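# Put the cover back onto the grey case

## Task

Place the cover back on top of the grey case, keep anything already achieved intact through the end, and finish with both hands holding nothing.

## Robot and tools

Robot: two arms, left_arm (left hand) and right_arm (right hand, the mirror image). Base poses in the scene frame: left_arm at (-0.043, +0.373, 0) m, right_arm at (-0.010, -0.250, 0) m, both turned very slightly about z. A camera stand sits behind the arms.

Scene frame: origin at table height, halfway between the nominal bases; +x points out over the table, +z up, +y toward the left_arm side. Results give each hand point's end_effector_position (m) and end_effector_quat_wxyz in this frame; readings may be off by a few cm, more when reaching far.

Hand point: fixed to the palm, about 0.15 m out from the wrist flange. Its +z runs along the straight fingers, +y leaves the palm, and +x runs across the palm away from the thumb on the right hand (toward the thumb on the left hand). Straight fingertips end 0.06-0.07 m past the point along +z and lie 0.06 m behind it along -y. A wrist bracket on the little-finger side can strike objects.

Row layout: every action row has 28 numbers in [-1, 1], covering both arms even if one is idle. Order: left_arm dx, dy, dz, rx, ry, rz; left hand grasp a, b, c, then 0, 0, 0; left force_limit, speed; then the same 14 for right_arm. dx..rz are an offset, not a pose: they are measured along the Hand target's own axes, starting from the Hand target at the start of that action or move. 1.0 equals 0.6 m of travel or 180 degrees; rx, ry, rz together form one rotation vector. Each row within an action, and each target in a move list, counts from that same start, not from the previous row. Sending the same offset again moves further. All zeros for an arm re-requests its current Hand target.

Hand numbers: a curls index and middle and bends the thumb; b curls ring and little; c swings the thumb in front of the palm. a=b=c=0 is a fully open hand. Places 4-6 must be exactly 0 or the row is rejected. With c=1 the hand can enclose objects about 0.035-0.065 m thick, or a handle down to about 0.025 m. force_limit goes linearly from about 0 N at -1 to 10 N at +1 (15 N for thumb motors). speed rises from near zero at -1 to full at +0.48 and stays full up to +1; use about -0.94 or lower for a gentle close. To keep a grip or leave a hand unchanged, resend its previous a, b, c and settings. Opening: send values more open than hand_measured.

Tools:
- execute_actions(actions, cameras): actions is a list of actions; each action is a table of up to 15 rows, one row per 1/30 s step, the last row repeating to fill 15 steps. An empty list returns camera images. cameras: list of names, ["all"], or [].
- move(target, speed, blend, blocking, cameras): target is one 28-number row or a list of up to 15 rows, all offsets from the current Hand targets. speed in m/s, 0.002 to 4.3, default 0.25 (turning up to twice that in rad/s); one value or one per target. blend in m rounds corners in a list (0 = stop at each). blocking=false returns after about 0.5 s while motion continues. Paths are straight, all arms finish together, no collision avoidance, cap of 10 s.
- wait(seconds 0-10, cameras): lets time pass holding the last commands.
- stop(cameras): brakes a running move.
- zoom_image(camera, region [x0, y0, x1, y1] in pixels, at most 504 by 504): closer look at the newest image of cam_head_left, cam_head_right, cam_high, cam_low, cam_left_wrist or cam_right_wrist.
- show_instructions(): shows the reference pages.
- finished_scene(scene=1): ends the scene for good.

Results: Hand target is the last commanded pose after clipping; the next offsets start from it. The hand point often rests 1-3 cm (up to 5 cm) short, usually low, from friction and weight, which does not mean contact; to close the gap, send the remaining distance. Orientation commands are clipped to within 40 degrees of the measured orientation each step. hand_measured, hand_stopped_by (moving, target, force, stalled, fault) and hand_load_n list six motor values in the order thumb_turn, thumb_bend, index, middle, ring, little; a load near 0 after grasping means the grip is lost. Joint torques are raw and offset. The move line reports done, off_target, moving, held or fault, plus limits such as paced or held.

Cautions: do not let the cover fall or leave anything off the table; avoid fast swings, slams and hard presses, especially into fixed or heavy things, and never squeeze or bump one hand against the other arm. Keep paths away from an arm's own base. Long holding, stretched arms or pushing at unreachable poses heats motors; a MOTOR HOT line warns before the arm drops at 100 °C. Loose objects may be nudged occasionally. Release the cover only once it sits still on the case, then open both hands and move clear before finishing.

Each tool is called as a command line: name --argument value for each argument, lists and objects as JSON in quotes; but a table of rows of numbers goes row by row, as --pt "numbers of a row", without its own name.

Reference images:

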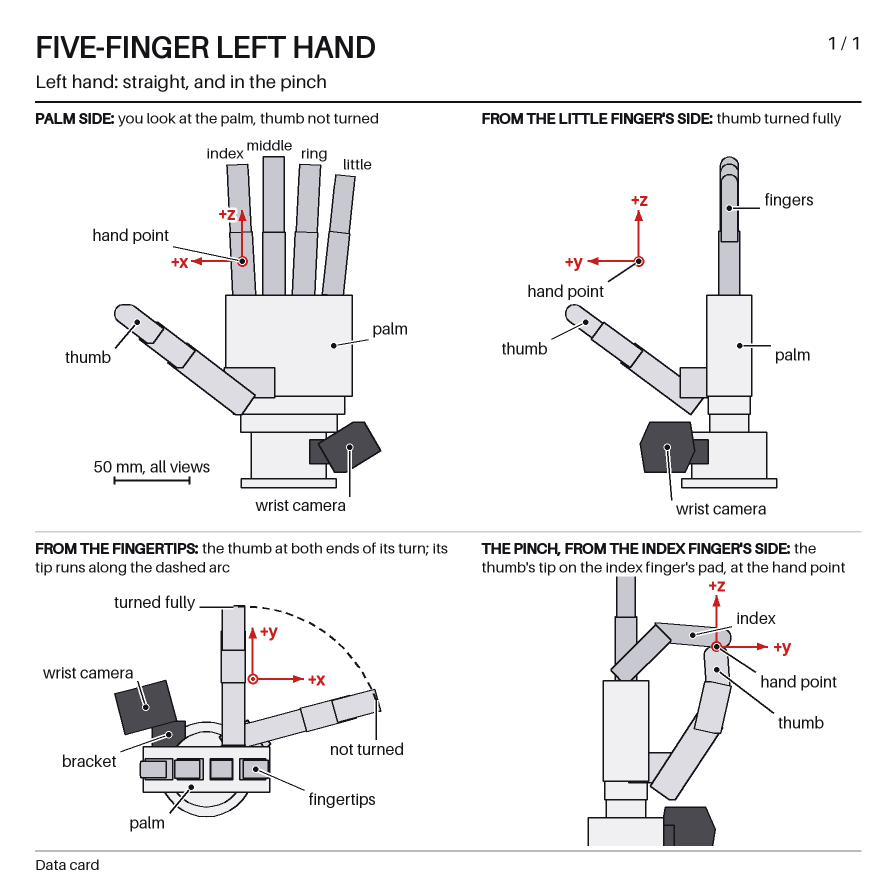

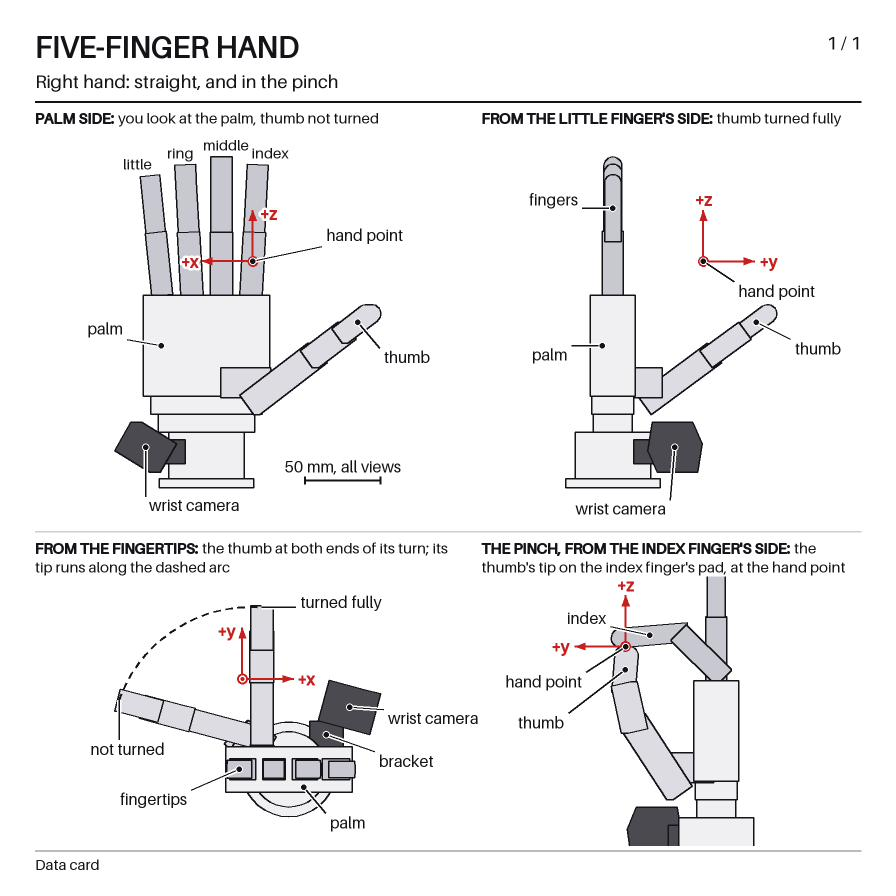

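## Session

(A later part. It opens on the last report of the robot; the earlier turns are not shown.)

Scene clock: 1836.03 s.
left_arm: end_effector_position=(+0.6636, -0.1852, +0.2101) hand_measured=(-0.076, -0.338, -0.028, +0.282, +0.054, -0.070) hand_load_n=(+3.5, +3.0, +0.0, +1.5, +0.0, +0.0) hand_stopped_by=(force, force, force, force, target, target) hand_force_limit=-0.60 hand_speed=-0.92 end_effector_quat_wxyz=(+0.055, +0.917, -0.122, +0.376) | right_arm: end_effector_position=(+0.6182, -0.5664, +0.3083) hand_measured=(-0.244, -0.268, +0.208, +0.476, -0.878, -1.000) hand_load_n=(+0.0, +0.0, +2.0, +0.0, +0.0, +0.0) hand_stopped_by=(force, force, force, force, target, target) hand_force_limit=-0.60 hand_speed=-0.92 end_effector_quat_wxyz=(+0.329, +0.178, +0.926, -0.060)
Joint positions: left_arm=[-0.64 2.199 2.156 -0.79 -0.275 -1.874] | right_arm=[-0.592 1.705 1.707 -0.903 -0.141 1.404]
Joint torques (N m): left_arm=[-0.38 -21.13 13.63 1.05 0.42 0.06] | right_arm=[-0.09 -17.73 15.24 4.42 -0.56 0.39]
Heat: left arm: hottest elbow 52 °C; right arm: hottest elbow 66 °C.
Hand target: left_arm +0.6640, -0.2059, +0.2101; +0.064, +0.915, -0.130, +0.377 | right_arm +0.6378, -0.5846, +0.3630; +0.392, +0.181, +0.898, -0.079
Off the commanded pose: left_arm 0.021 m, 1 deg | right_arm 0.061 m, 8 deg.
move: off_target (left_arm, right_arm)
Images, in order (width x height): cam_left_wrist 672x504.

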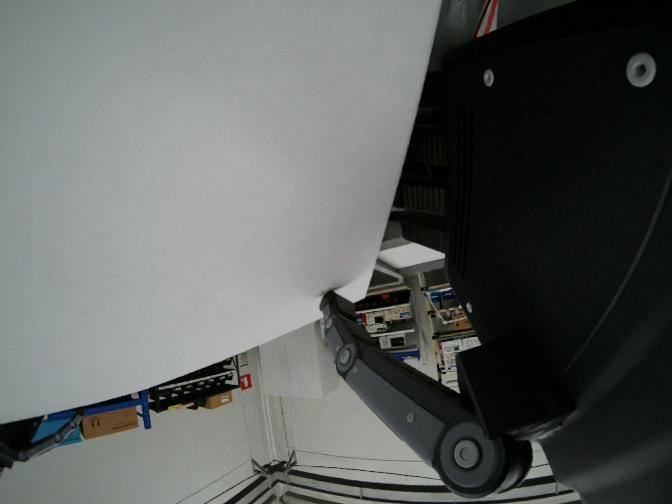

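move --pt "0 0 0 0 0 0 0.7 0.5 0.85 0 0 0 -0.6 -0.92 0.0916 0 0.0848 0 0 0 0.82 0 0.86 0 0 0 -0.6 -0.92" --speed 0.05 --cameras '["cam_low","cam_head_right","cam_right_wrist","cam_left_wrist"]'

Scene clock: 1847.47 s.
left_arm: end_effector_position=(+0.6636, -0.1852, +0.2101) hand_measured=(-0.076, -0.338, -0.028, +0.282, +0.054, -0.070) hand_load_n=(+0.0, +0.0, +0.0, -1.0, +0.0, +0.0) hand_stopped_by=(force, force, force, force, target, target) hand_force_limit=-0.60 hand_speed=-0.92 end_effector_quat_wxyz=(+0.055, +0.917, -0.122, +0.376) | right_arm: end_effector_position=(+0.6178, -0.5817, +0.2656) hand_measured=(-0.244, -0.268, +0.208, +0.476, -0.878, -1.000) hand_load_n=(+0.0, +0.0, +2.0, +0.0, +1.0, +0.0) hand_stopped_by=(force, force, force, force, target, target) hand_force_limit=-0.60 hand_speed=-0.92 end_effector_quat_wxyz=(+0.350, +0.183, +0.916, -0.076)
Joint positions: left_arm=[-0.64 2.199 2.156 -0.79 -0.275 -1.874] | right_arm=[-0.608 1.705 1.571 -0.714 -0.134 1.404]
Joint torques (N m): left_arm=[-0.26 -21.01 13.61 1.07 0.42 0.06] | right_arm=[1.38 -16.44 11.79 4.36 -0.79 0.31]
Heat: left arm: hottest elbow 52 °C; right arm: hottest elbow 66 °C.
Hand target: left_arm +0.6640, -0.2059, +0.2103; +0.064, +0.915, -0.130, +0.377 | right_arm +0.6378, -0.5846, +0.2882; +0.392, +0.181, +0.898, -0.079
Off the commanded pose: left_arm 0.021 m, 1 deg | right_arm 0.030 m, 5 deg.
move: off_target (left_arm, right_arm)
Images, in order (width x height): cam_head_right 896x504, cam_low 896x504, cam_left_wrist 672x504, cam_right_wrist 672x504.

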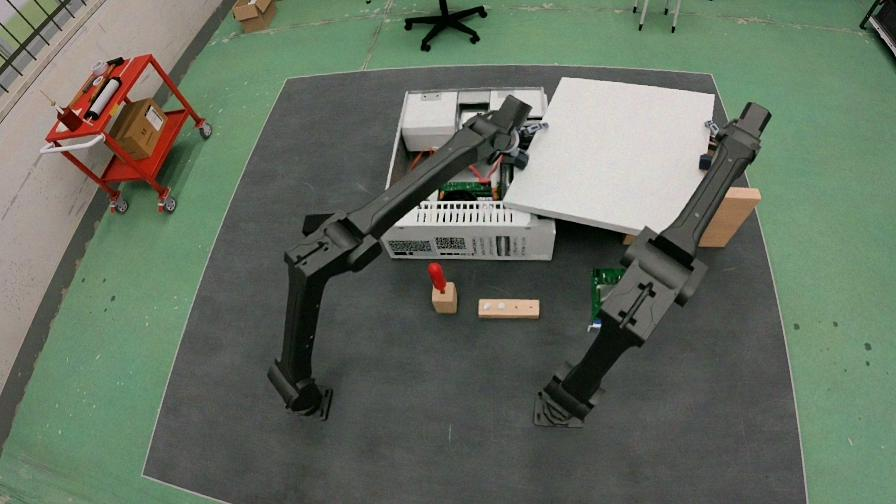

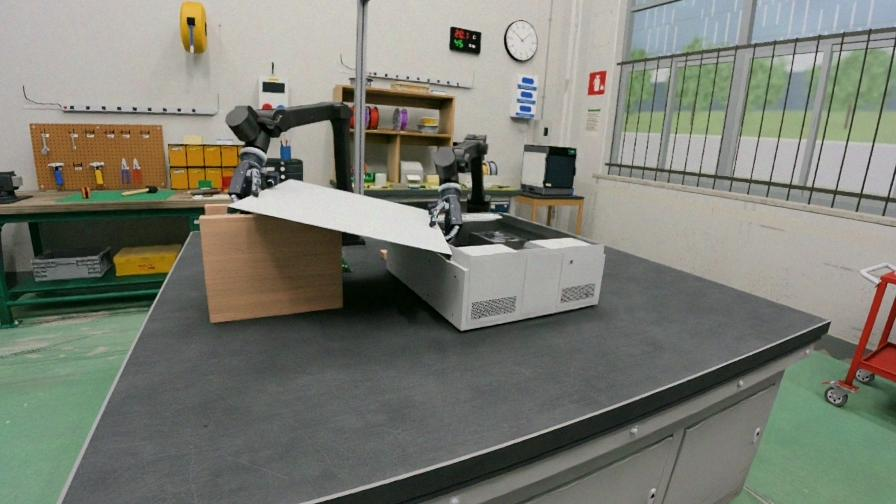

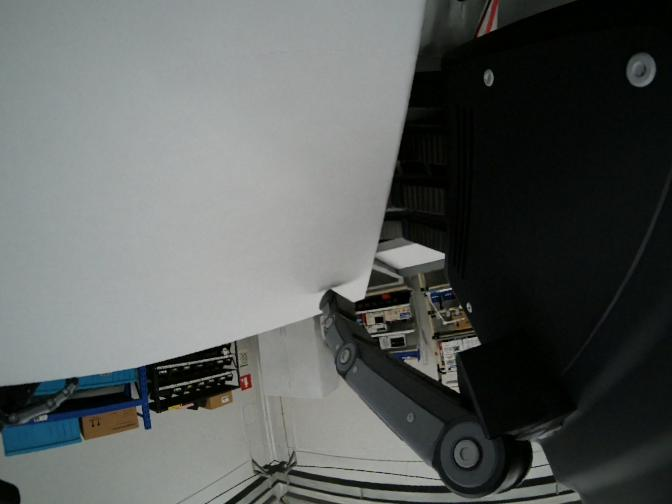

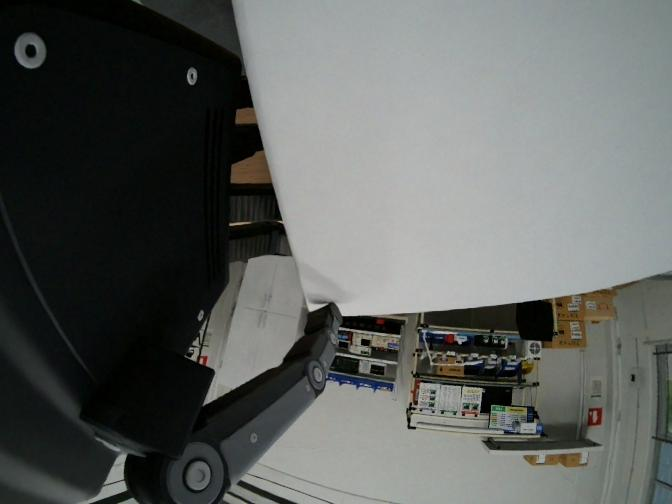

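move --pt "0 0 0 0 0 0 0.7 0.5 0.85 0 0 0 -0.6 -0.92 0.0427 0 0.0396 0 0 0 0.82 0 0.86 0 0 0 -0.6 -0.92" --speed 0.05 --cameras '["cam_low","cam_head_left","cam_right_wrist"]'

Scene clock: 1853.43 s.
left_arm: end_effector_position=(+0.6636, -0.1852, +0.2101) hand_measured=(-0.076, -0.338, -0.028, +0.282, +0.054, -0.070) hand_load_n=(+0.0, +0.0, +0.5, -0.5, +0.0, +0.0) hand_stopped_by=(force, force, force, force, target, target) hand_force_limit=-0.60 hand_speed=-0.92 end_effector_quat_wxyz=(+0.055, +0.917, -0.122, +0.376) | right_arm: end_effector_position=(+0.6167, -0.5824, +0.2581) hand_measured=(-0.244, -0.268, +0.208, +0.476, -0.878, -1.000) hand_load_n=(+0.0, +0.0, +1.0, +0.0, +0.5, +0.0) hand_stopped_by=(force, force, force, force, target, target) hand_force_limit=-0.60 hand_speed=-0.92 end_effector_quat_wxyz=(+0.366, +0.182, +0.909, -0.082)
Joint positions: left_arm=[-0.64 2.199 2.156 -0.79 -0.275 -1.874] | right_arm=[-0.61 1.693 1.516 -0.635 -0.135 1.407]
Joint torques (N m): left_arm=[-0.21 -21.19 13.61 1.03 0.42 0.05] | right_arm=[2.02 -13.39 10.43 4.85 -0.73 0.39]
Heat: left arm: hottest elbow 52 °C; right arm: hottest elbow 67 °C.
Hand target: left_arm +0.6640, -0.2059, +0.2103; +0.064, +0.915, -0.130, +0.377 | right_arm +0.6378, -0.5845, +0.2533; +0.392, +0.181, +0.898, -0.079
Off the commanded pose: left_arm 0.021 m, 1 deg | right_arm 0.022 m, 3 deg.
move: off_target (left_arm, right_arm)
Images, in order (width x height): cam_head_left 896x504, cam_low 896x504, cam_right_wrist 672x504.

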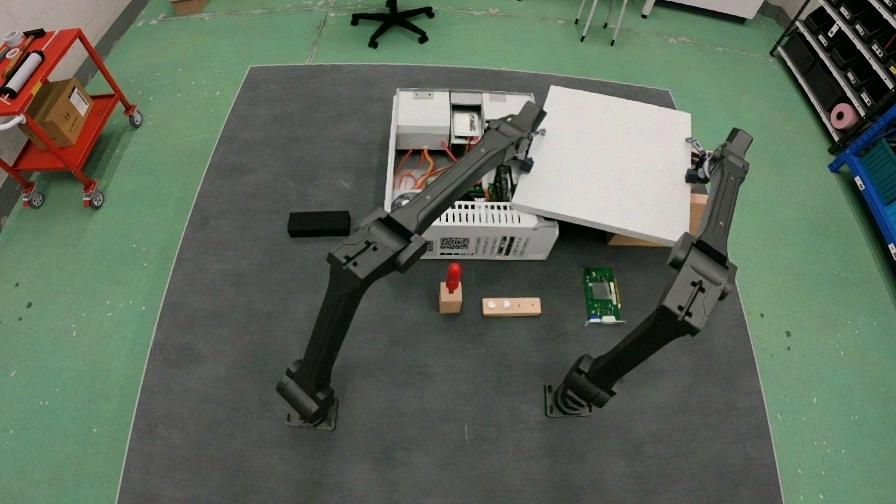

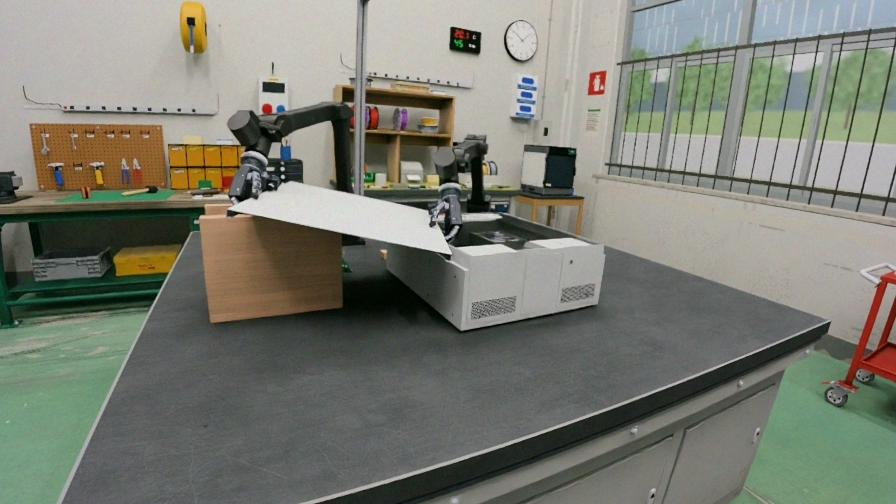

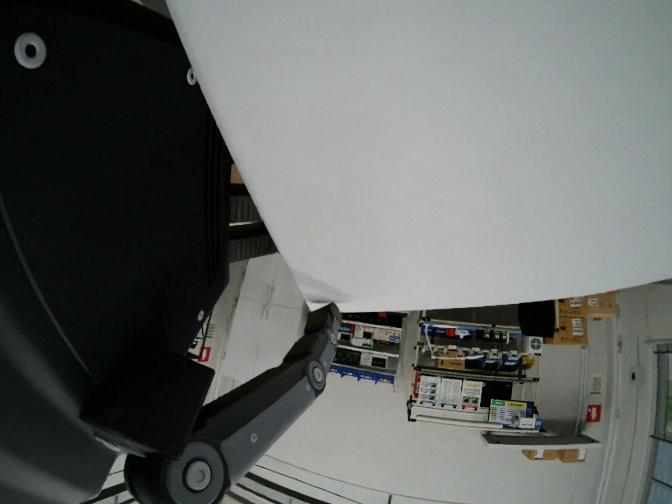

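move --pt "0 0 0 0 0 0 0.7 0.5 0.85 0 0 0 -0.6 -0.92 0 0 0 0 0 0 0.35 0.5 0.25 0 0 0 -0.6 -0.8" --speed 0.05 --cameras '["cam_low","cam_head_left","cam_right_wrist"]'

zoom_image --camera "cam_head_left" --region '[490, 70, 770, 290]'

zoom_image --camera "cam_low" --region '[190, 130, 500, 290]'

Scene clock: 1861.90 s.
left_arm: end_effector_position=(+0.6636, -0.1852, +0.2101) hand_measured=(-0.076, -0.338, -0.028, +0.282, +0.054, -0.070) hand_load_n=(+0.0, +0.5, +0.0, -0.5, +0.0, +0.0) hand_stopped_by=(force, force, force, force, target, target) hand_force_limit=-0.60 hand_speed=-0.92 end_effector_quat_wxyz=(+0.055, +0.917, -0.122, +0.376) | right_arm: end_effector_position=(+0.6124, -0.5782, +0.2804) hand_measured=(-0.500, -0.800, -0.400, -0.014, -0.864, -0.036) hand_load_n=(+0.0, -0.5, -1.5, -14.5, +5.5, +0.0) hand_stopped_by=(target, target, target, stalled, force, target) hand_force_limit=-0.60 hand_speed=-0.80 end_effector_quat_wxyz=(+0.383, +0.181, +0.902, -0.078)
Joint positions: left_arm=[-0.64 2.199 2.156 -0.79 -0.275 -1.874] | right_arm=[-0.614 1.659 1.51 -0.631 -0.156 1.415]
Joint torques (N m): left_arm=[-0.09 -21.3 13.61 1.03 0.4 0.06] | right_arm=[2.49 -11.69 10.26 4.66 0.07 0.26]
Heat: left arm: hottest elbow 52 °C; right arm: hottest elbow 66 °C.
Hand target: left_arm +0.6640, -0.2059, +0.2103; +0.064, +0.915, -0.130, +0.377 | right_arm +0.6378, -0.5845, +0.2533; +0.392, +0.181, +0.898, -0.079
Off the commanded pose: left_arm 0.021 m, 1 deg | right_arm 0.038 m, 1 deg.
move: off_target (left_arm, right_arm)
Images, in order (width x height): cam_head_left 896x504, cam_low 896x504, cam_right_wrist 672x504.

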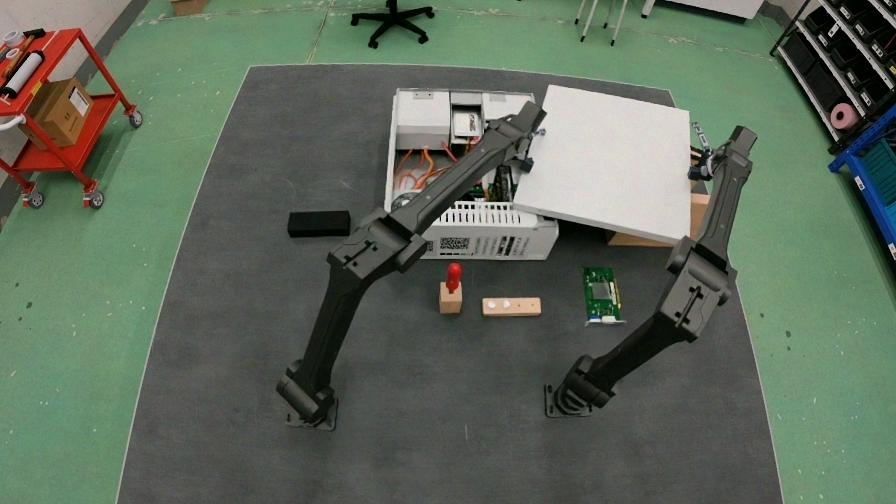

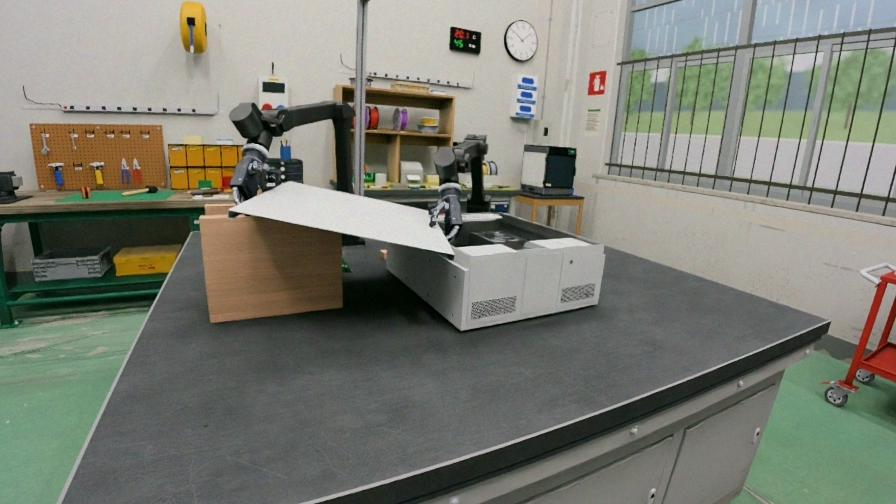

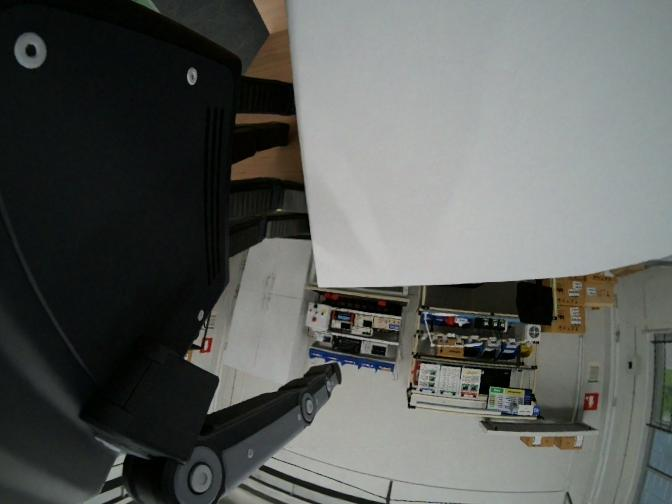

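Scaled by 1.800.

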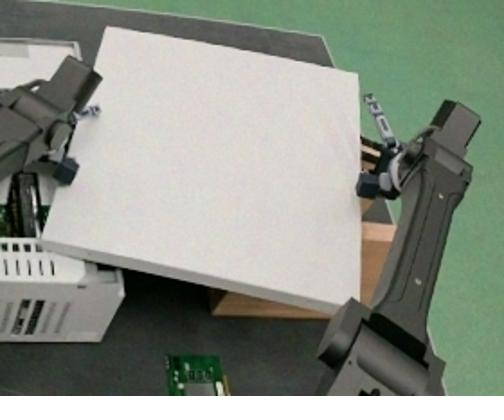

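Scaled by 1.626.

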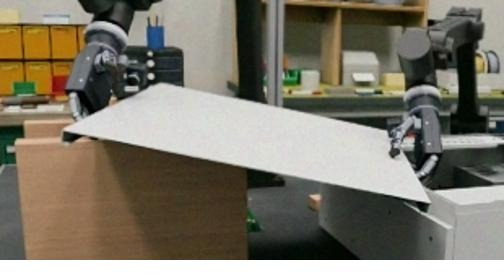

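move --pt "0 0 0 0 0 0 0.7 0.5 0.85 0 0 0 -0.6 -0.92 -0.0647 -0.1258 -0.1423 0 0.178 0 0.1 0.1 0.3 0 0 0 -0.6 -0.4" --pt "0 0 0 0 0 0 0.7 0.5 0.85 0 0 0 -0.6 -0.92 0.0235 -0.086 -0.0785 0 0.178 0 0.35 0.35 0.3 0 0 0 -0.6 -0.6" --speed 0.15 --cameras '["cam_low","cam_head_left","cam_right_wrist","cam_left_wrist"]'

Scene clock: 1894.90 s.
left_arm: end_effector_position=(+0.6635, -0.1851, +0.2096) hand_measured=(-0.076, -0.338, -0.028, +0.282, +0.054, -0.070) hand_load_n=(+0.5, +0.5, +0.0, -0.5, +0.0, +0.0) hand_stopped_by=(force, force, force, force, target, target) hand_force_limit=-0.60 hand_speed=-0.92 end_effector_quat_wxyz=(+0.055, +0.917, -0.122, +0.375) | right_arm: end_effector_position=(+0.5736, -0.6204, +0.2705) hand_measured=(-0.400, -0.738, -0.370, -0.258, -0.282, -0.336) hand_load_n=(+0.0, +0.0, +0.0, +0.0, +0.0, +0.0) hand_stopped_by=(target, target, target, target, target, target) hand_force_limit=-0.60 hand_speed=-0.60 end_effector_quat_wxyz=(+0.122, +0.197, +0.972, -0.023)
Joint positions: left_arm=[-0.64 2.199 2.156 -0.791 -0.275 -1.874] | right_arm=[-0.677 1.984 2.176 -1.523 -0.072 1.299]
Joint torques (N m): left_arm=[-0.32 -21.01 13.63 1.06 0.42 0.06] | right_arm=[1.85 -20.07 8.59 1.2 -0.07 0.16]
Heat: left arm: hottest elbow 54 °C; right arm: hottest elbow 63 °C.
Hand target: left_arm +0.6640, -0.2059, +0.2102; +0.064, +0.915, -0.130, +0.377 | right_arm +0.5770, -0.6150, +0.2748; +0.129, +0.196, +0.972, -0.026
Off the commanded pose: left_arm 0.021 m, 1 deg | right_arm 0.008 m, 1 deg.
move: off_target (left_arm)
Images, in order (width x height): cam_head_left 896x504, cam_low 896x504, cam_left_wrist 672x504, cam_right_wrist 672x504.

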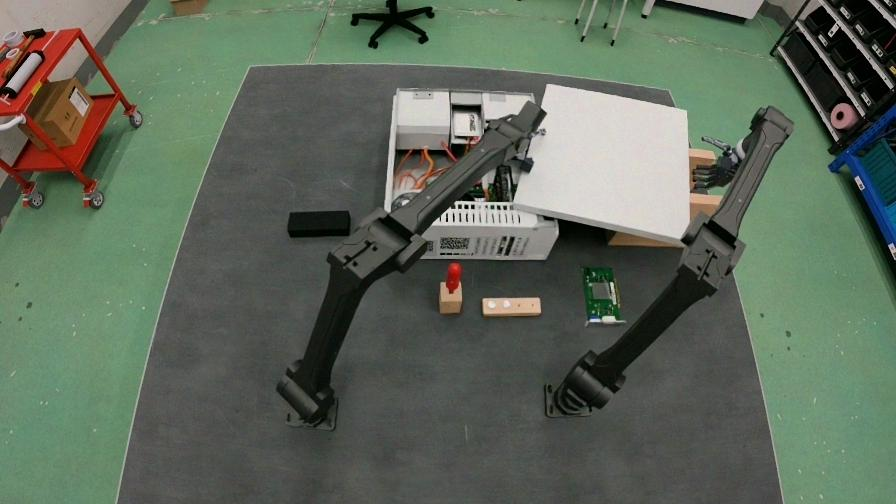

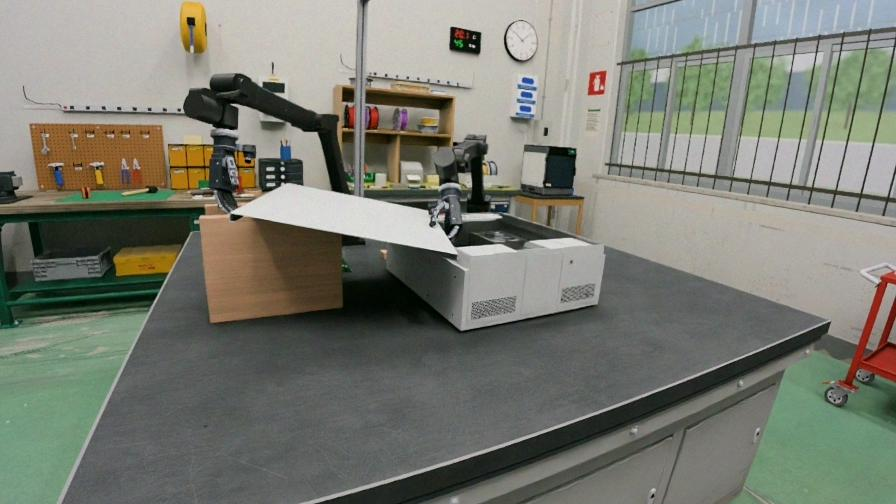

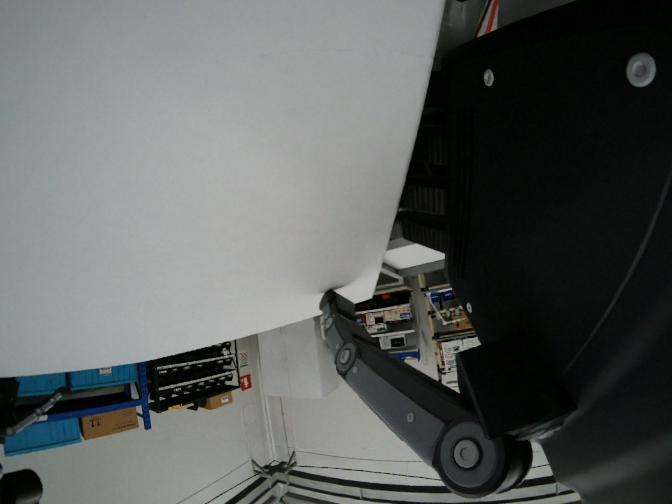

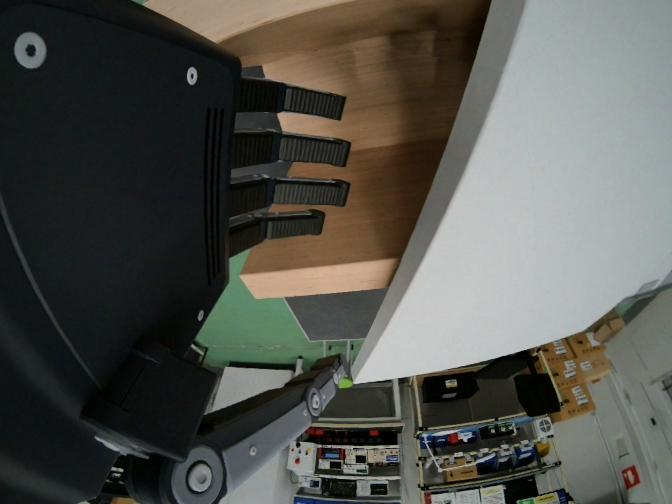

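move --pt "0 0 0 0 0 0 0.7 0.5 0.85 0 0 0 -0.6 -0.92 0.0065 0.1033 0.0103 0 0 0 0.35 0.35 0.3 0 0 0 -0.6 -0.6" --pt "0 0 0 0 0 0 0.7 0.5 0.85 0 0 0 -0.6 -0.92 0.0065 0.1033 0.0103 0 0 0 0.7 0.65 0.3 0 0 0 -0.7 -0.9" --speed 0.1 --cameras '["cam_low","cam_right_wrist"]'

Scene clock: 1916.30 s.
left_arm: end_effector_position=(+0.6635, -0.1851, +0.2096) hand_measured=(-0.076, -0.338, -0.028, +0.282, +0.054, -0.070) hand_load_n=(-0.5, +0.0, +0.0, -1.0, +0.0, +0.0) hand_stopped_by=(force, force, force, force, target, target) hand_force_limit=-0.60 hand_speed=-0.92 end_effector_quat_wxyz=(+0.055, +0.917, -0.122, +0.375) | right_arm: end_effector_position=(+0.5941, -0.5642, +0.2587) hand_measured=(-0.400, -0.566, +0.122, +0.290, +0.340, +0.230) hand_load_n=(+0.0, +0.0, +0.0, +1.0, +0.0, +0.0) hand_stopped_by=(target, target, force, force, target, target) hand_force_limit=-0.70 hand_speed=-0.90 end_effector_quat_wxyz=(+0.117, +0.196, +0.973, -0.025)
Joint positions: left_arm=[-0.64 2.199 2.156 -0.791 -0.275 -1.874] | right_arm=[-0.582 1.927 2.059 -1.467 -0.042 1.388]
Joint torques (N m): left_arm=[-0.26 -21.19 13.6 1.09 0.44 0.07] | right_arm=[2.02 -20.66 9.2 1.22 -0.23 0.21]
Heat: left arm: hottest elbow 54 °C; right arm: hottest elbow 61 °C.
Hand target: left_arm +0.6640, -0.2059, +0.2102; +0.064, +0.915, -0.130, +0.377 | right_arm +0.5991, -0.5572, +0.2678; +0.129, +0.196, +0.972, -0.026
Off the commanded pose: left_arm 0.021 m, 1 deg | right_arm 0.013 m, 1 deg.
move: off_target (left_arm, right_arm); target 2's new numbers were sent with right_arm's hand 0.011 m and 1 deg from that target
Images, in order (width x height): cam_low 896x504, cam_right_wrist 672x504.

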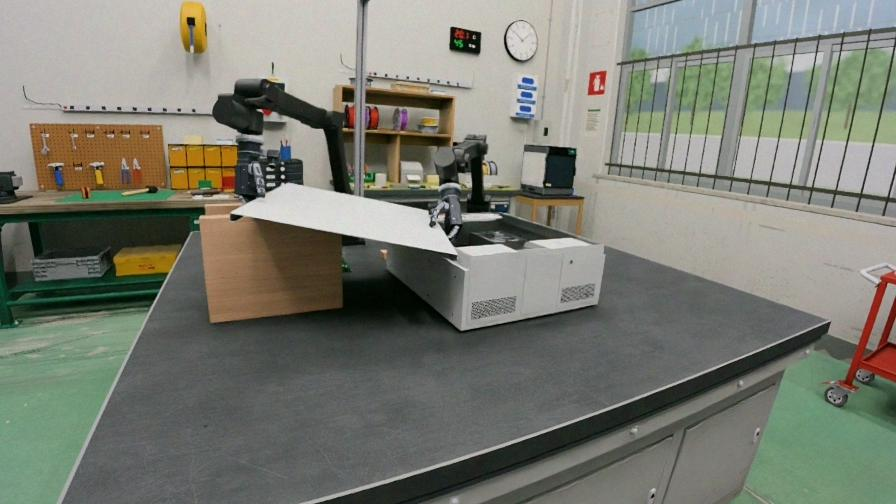

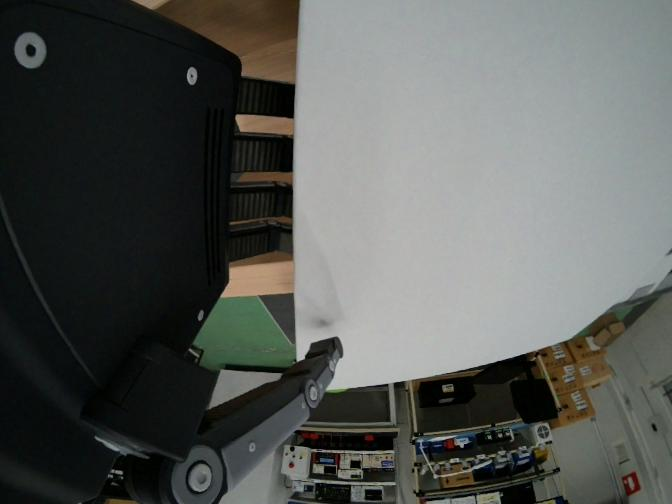

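move --pt "0 0 0 0 0 0 0.7 0.5 0.85 0 0 0 -0.6 -0.92 0 0 0 0 0 0 0.75 0.85 0.3 0 0 0 -0.6 -0.92" --pt "0 0 0 0 0 0 0.7 0.5 0.85 0 0 0 -0.6 -0.92 0 0 0 0 0 0 0.75 0.85 0.9 0 0 0 -0.6 -0.92" --speed 0.1 --cameras '["cam_low","cam_right_wrist"]'

Scene clock: 1926.00 s.
left_arm: end_effector_position=(+0.6635, -0.1851, +0.2096) hand_measured=(-0.076, -0.338, -0.028, +0.282, +0.054, -0.070) hand_load_n=(+0.0, +0.0, +0.5, -1.0, +0.0, +0.0) hand_stopped_by=(force, force, force, force, target, target) hand_force_limit=-0.60 hand_speed=-0.92 end_effector_quat_wxyz=(+0.055, +0.917, -0.122, +0.375) | right_arm: end_effector_position=(+0.5941, -0.5636, +0.2575) hand_measured=(-0.024, -0.390, +0.202, +0.356, +0.488, +0.624) hand_load_n=(+3.0, +4.0, +1.0, +3.5, +0.5, +0.0) hand_stopped_by=(force, force, force, force, force, target) hand_force_limit=-0.60 hand_speed=-0.92 end_effector_quat_wxyz=(+0.116, +0.198, +0.973, -0.024)
Joint positions: left_arm=[-0.64 2.199 2.156 -0.791 -0.275 -1.874] | right_arm=[-0.581 1.927 2.056 -1.467 -0.043 1.392]
Joint torques (N m): left_arm=[-0.21 -21.3 13.6 1.09 0.42 0.06] | right_arm=[3.02 -20.25 9.7 1.26 -0.23 0.23]
Heat: left arm: hottest elbow 54 °C; right arm: hottest elbow 60 °C.
Hand target: left_arm +0.6640, -0.2059, +0.2102; +0.064, +0.915, -0.130, +0.377 | right_arm +0.5991, -0.5570, +0.2679; +0.129, +0.196, +0.972, -0.026
Off the commanded pose: left_arm 0.021 m, 1 deg | right_arm 0.013 m, 2 deg.
move: off_target (left_arm, right_arm); target 2's new numbers were sent with right_arm's hand 0.013 m and 2 deg from that target
Images, in order (width x height): cam_low 896x504, cam_right_wrist 672x504.

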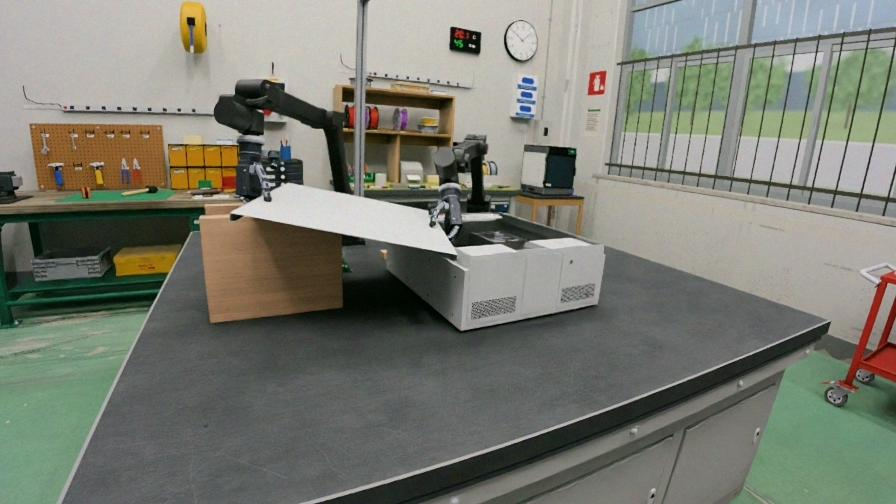

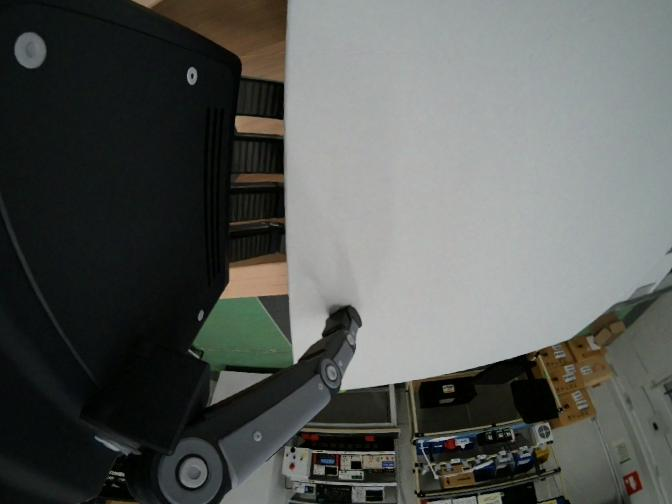

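move --pt "0 0 0 0 0 0 0.7 0.5 0.85 0 0 0 -0.6 -0.92 0 0 0 0 0 0 0.75 0.85 0.45 0 0 0 -0.6 -0.7" --pt "0.124 -0.0253 -0.1363 0 0.03 0 0.7 0.5 0.85 0 0 0 -0.6 -0.92 0 0 0 0 0 0 0.75 0.85 0.45 0 0 0 -0.6 -0.7" --speed 0.05 --cameras '["cam_low","cam_head_left","cam_left_wrist","cam_right_wrist"]'

Scene clock: 1942.70 s.
left_arm: end_effector_position=(+0.6519, -0.1763, +0.2294) hand_measured=(-0.076, -0.338, -0.030, +0.282, +0.054, -0.070) hand_load_n=(+0.0, +0.0, +2.5, +0.0, +0.0, +0.0) hand_stopped_by=(force, force, force, force, target, target) hand_force_limit=-0.60 hand_speed=-0.92 end_effector_quat_wxyz=(+0.041, +0.919, -0.138, +0.367) | right_arm: end_effector_position=(+0.5928, -0.5627, +0.2539) hand_measured=(-0.100, -0.536, +0.202, +0.356, +0.488, +0.624) hand_load_n=(+0.0, -0.5, +0.5, +1.5, +1.0, +0.5) hand_stopped_by=(target, target, force, force, force, target) hand_force_limit=-0.60 hand_speed=-0.70 end_effector_quat_wxyz=(+0.112, +0.198, +0.973, -0.022)
Joint positions: left_arm=[-0.64 2.163 2.164 -0.86 -0.281 -1.842] | right_arm=[-0.581 1.927 2.048 -1.467 -0.043 1.392]
Joint torques (N m): left_arm=[0.79 -27.58 16.42 1.42 -0.07 0.1] | right_arm=[2.02 -20.95 10.19 1.18 -0.15 0.15]
Heat: left arm: hottest elbow 55 °C; right arm: hottest elbow 58 °C.
Hand target: left_arm +0.6640, -0.1879, +0.3206; +0.070, +0.896, -0.127, +0.420 | right_arm +0.5991, -0.5571, +0.2679; +0.129, +0.196, +0.972, -0.026
Off the commanded pose: left_arm 0.092 m, 8 deg | right_arm 0.016 m, 2 deg.
move: off_target (left_arm, right_arm)
Images, in order (width x height): cam_head_left 896x504, cam_low 896x504, cam_left_wrist 672x504, cam_right_wrist 672x504.

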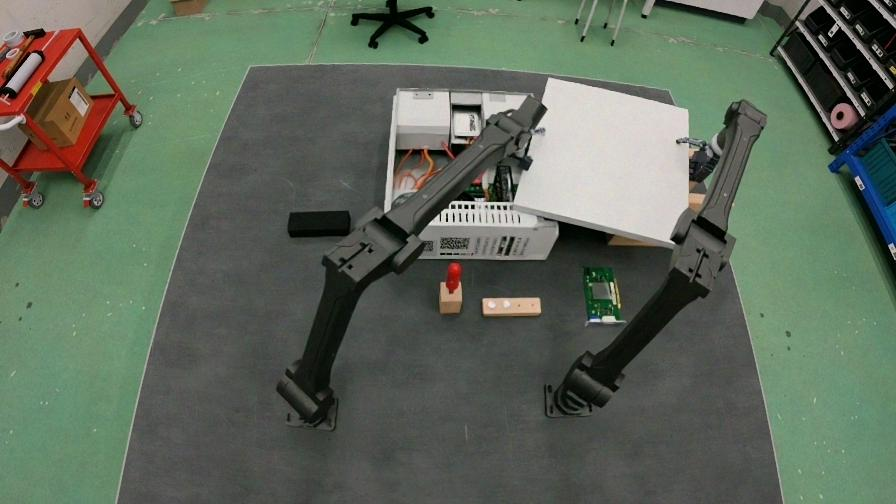

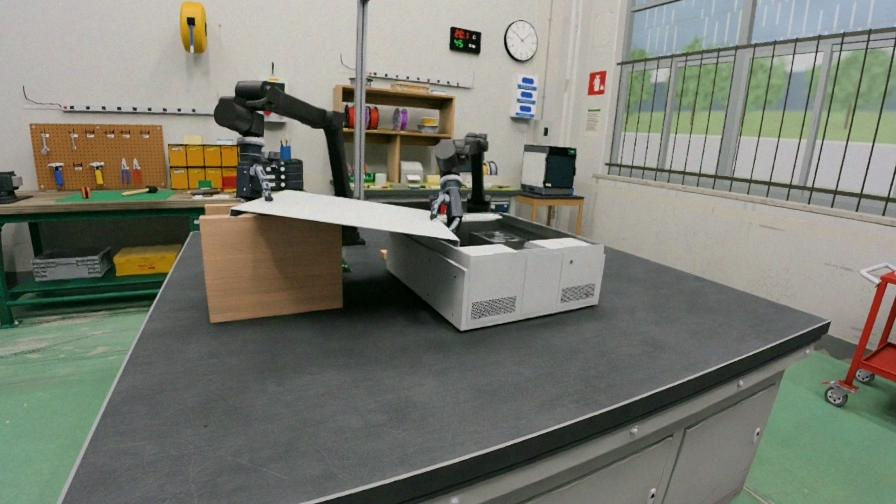

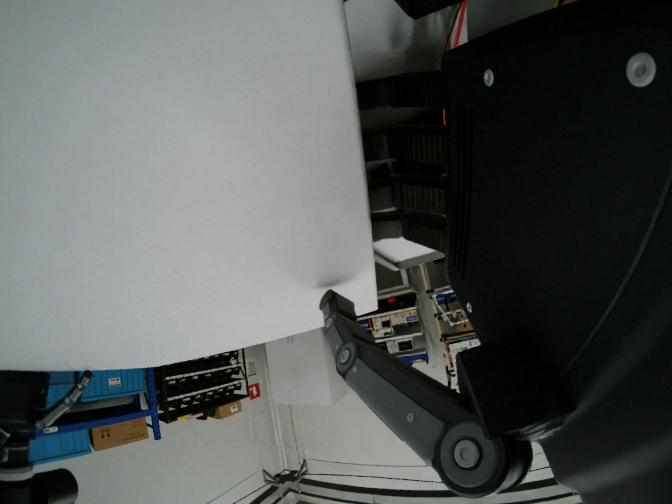

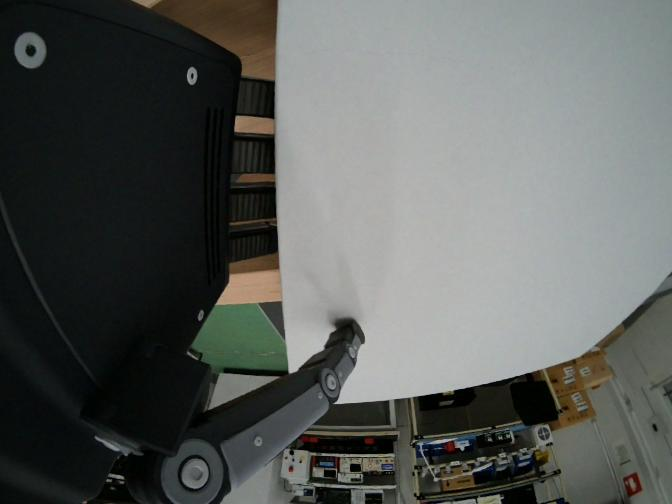

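move --pt "0.063 0 -0.0545 0 0 0 0.7 0.5 0.85 0 0 0 -0.6 -0.92 0 0 0 0 0 0 0.75 0.85 0.45 0 0 0 -0.6 -0.7" --speed 0.05 --cameras '["cam_low","cam_left_wrist","cam_right_wrist"]'

Scene clock: 1949.40 s.
left_arm: end_effector_position=(+0.6513, -0.1752, +0.2818) hand_measured=(-0.076, -0.338, -0.030, +0.282, +0.054, -0.070) hand_load_n=(+0.0, +0.0, +4.0, +0.5, +0.0, +0.5) hand_stopped_by=(force, force, force, force, target, target) hand_force_limit=-0.60 hand_speed=-0.92 end_effector_quat_wxyz=(+0.036, +0.920, -0.142, +0.364) | right_arm: end_effector_position=(+0.5952, -0.5641, +0.2547) hand_measured=(-0.100, -0.536, +0.202, +0.356, +0.488, +0.624) hand_load_n=(+2.0, +3.0, +0.0, +4.0, +1.0, +0.0) hand_stopped_by=(target, target, force, force, force, target) hand_force_limit=-0.60 hand_speed=-0.70 end_effector_quat_wxyz=(+0.116, +0.207, +0.971, -0.022)
Joint positions: left_arm=[-0.64 2.184 2.343 -1.027 -0.283 -1.835] | right_arm=[-0.58 1.927 2.048 -1.46 -0.043 1.412]
Joint torques (N m): left_arm=[0.85 -26.46 17.2 1.91 0.06 0.04] | right_arm=[2.84 -20.84 10.19 0.99 -0.11 -0.07]
Heat: left arm: hottest elbow 59 °C; right arm: hottest elbow 59 °C.
Hand target: left_arm +0.6632, -0.1868, +0.3704; +0.070, +0.896, -0.127, +0.420 | right_arm +0.5991, -0.5571, +0.2679; +0.129, +0.196, +0.972, -0.026
Off the commanded pose: left_arm 0.090 m, 8 deg | right_arm 0.015 m, 2 deg.
move: off_target (left_arm, right_arm)
Images, in order (width x height): cam_low 896x504, cam_left_wrist 672x504, cam_right_wrist 672x504.

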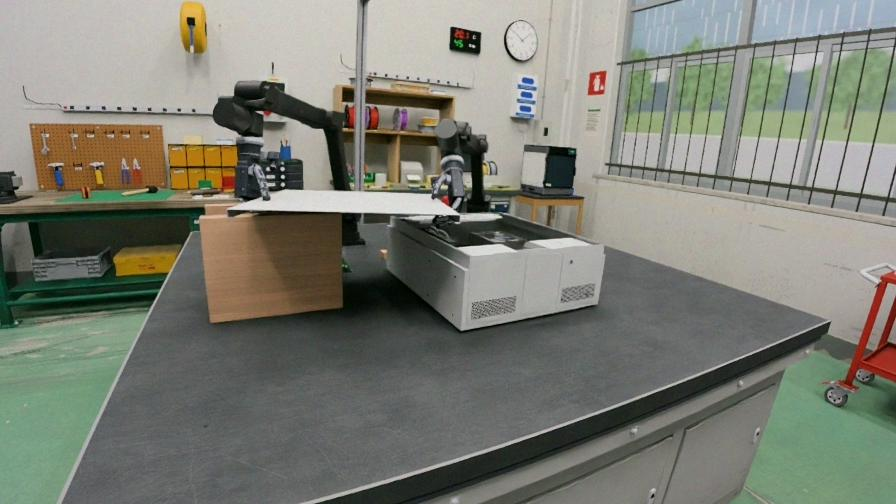

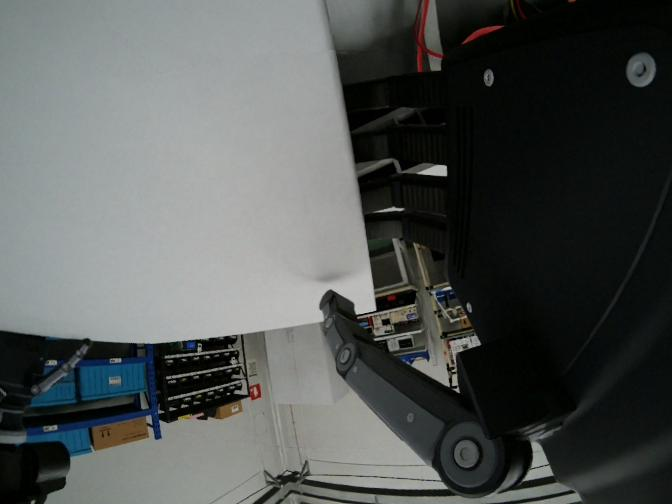

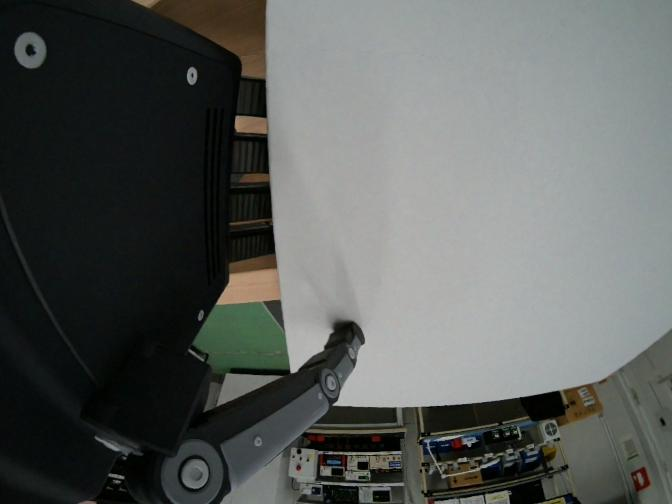

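move --pt "0 0.03 0 0 0 0 0.7 0.5 0.85 0 0 0 -0.6 -0.92 0 0 0 0 0 0 0.75 0.85 0.45 0 0 0 -0.6 -0.7" --pt "0 0.03 0 0 0 0 0.76 0.5 0.95 0 0 0 -0.6 -0.92 0 0 0 0 0 0 0.76 0.85 0.7 0 0 0 -0.6 -0.92" --speed 0.05 --cameras '["cam_left_wrist"]'

Scene clock: 1959.63 s.
left_arm: end_effector_position=(+0.6558, -0.1770, +0.2838) hand_measured=(+0.050, -0.252, -0.028, +0.310, +0.064, -0.076) hand_load_n=(+3.0, +3.0, +2.5, +3.0, +0.0, +0.0) hand_stopped_by=(force, force, force, force, target, target) hand_force_limit=-0.60 hand_speed=-0.92 end_effector_quat_wxyz=(+0.029, +0.920, -0.140, +0.366) | right_arm: end_effector_position=(+0.5953, -0.5644, +0.2547) hand_measured=(-0.100, -0.534, +0.230, +0.356, +0.488, +0.624) hand_load_n=(+3.0, +4.0, +3.0, +3.0, +0.5, +0.0) hand_stopped_by=(force, force, force, force, force, target) hand_force_limit=-0.60 hand_speed=-0.92 end_effector_quat_wxyz=(+0.116, +0.209, +0.971, -0.022)
Joint positions: left_arm=[-0.642 2.21 2.395 -1.056 -0.298 -1.835] | right_arm=[-0.58 1.927 2.048 -1.46 -0.042 1.415]
Joint torques (N m): left_arm=[-0.67 -26.05 17.62 1.83 0.08 -0.11] | right_arm=[1.96 -20.48 9.96 0.77 -0.24 -0.11]
Heat: left arm: hottest elbow 63 °C; right arm: hottest elbow 59 °C.
Hand target: left_arm +0.6580, -0.2041, +0.3704; +0.070, +0.896, -0.127, +0.420 | right_arm +0.5991, -0.5571, +0.2679; +0.129, +0.196, +0.972, -0.026
Off the commanded pose: left_arm 0.091 m, 8 deg | right_arm 0.016 m, 2 deg.
move: off_target (left_arm, right_arm); target 2's new numbers were sent with left_arm's hand 0.091 m and 8 deg from that target
Images, in order (width x height): cam_left_wrist 672x504.

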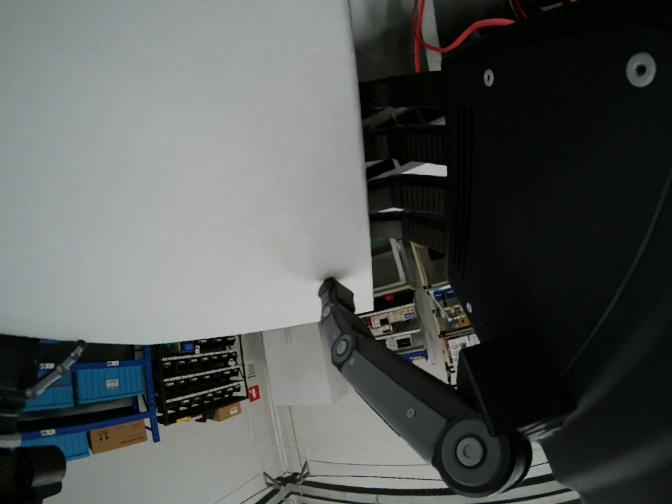

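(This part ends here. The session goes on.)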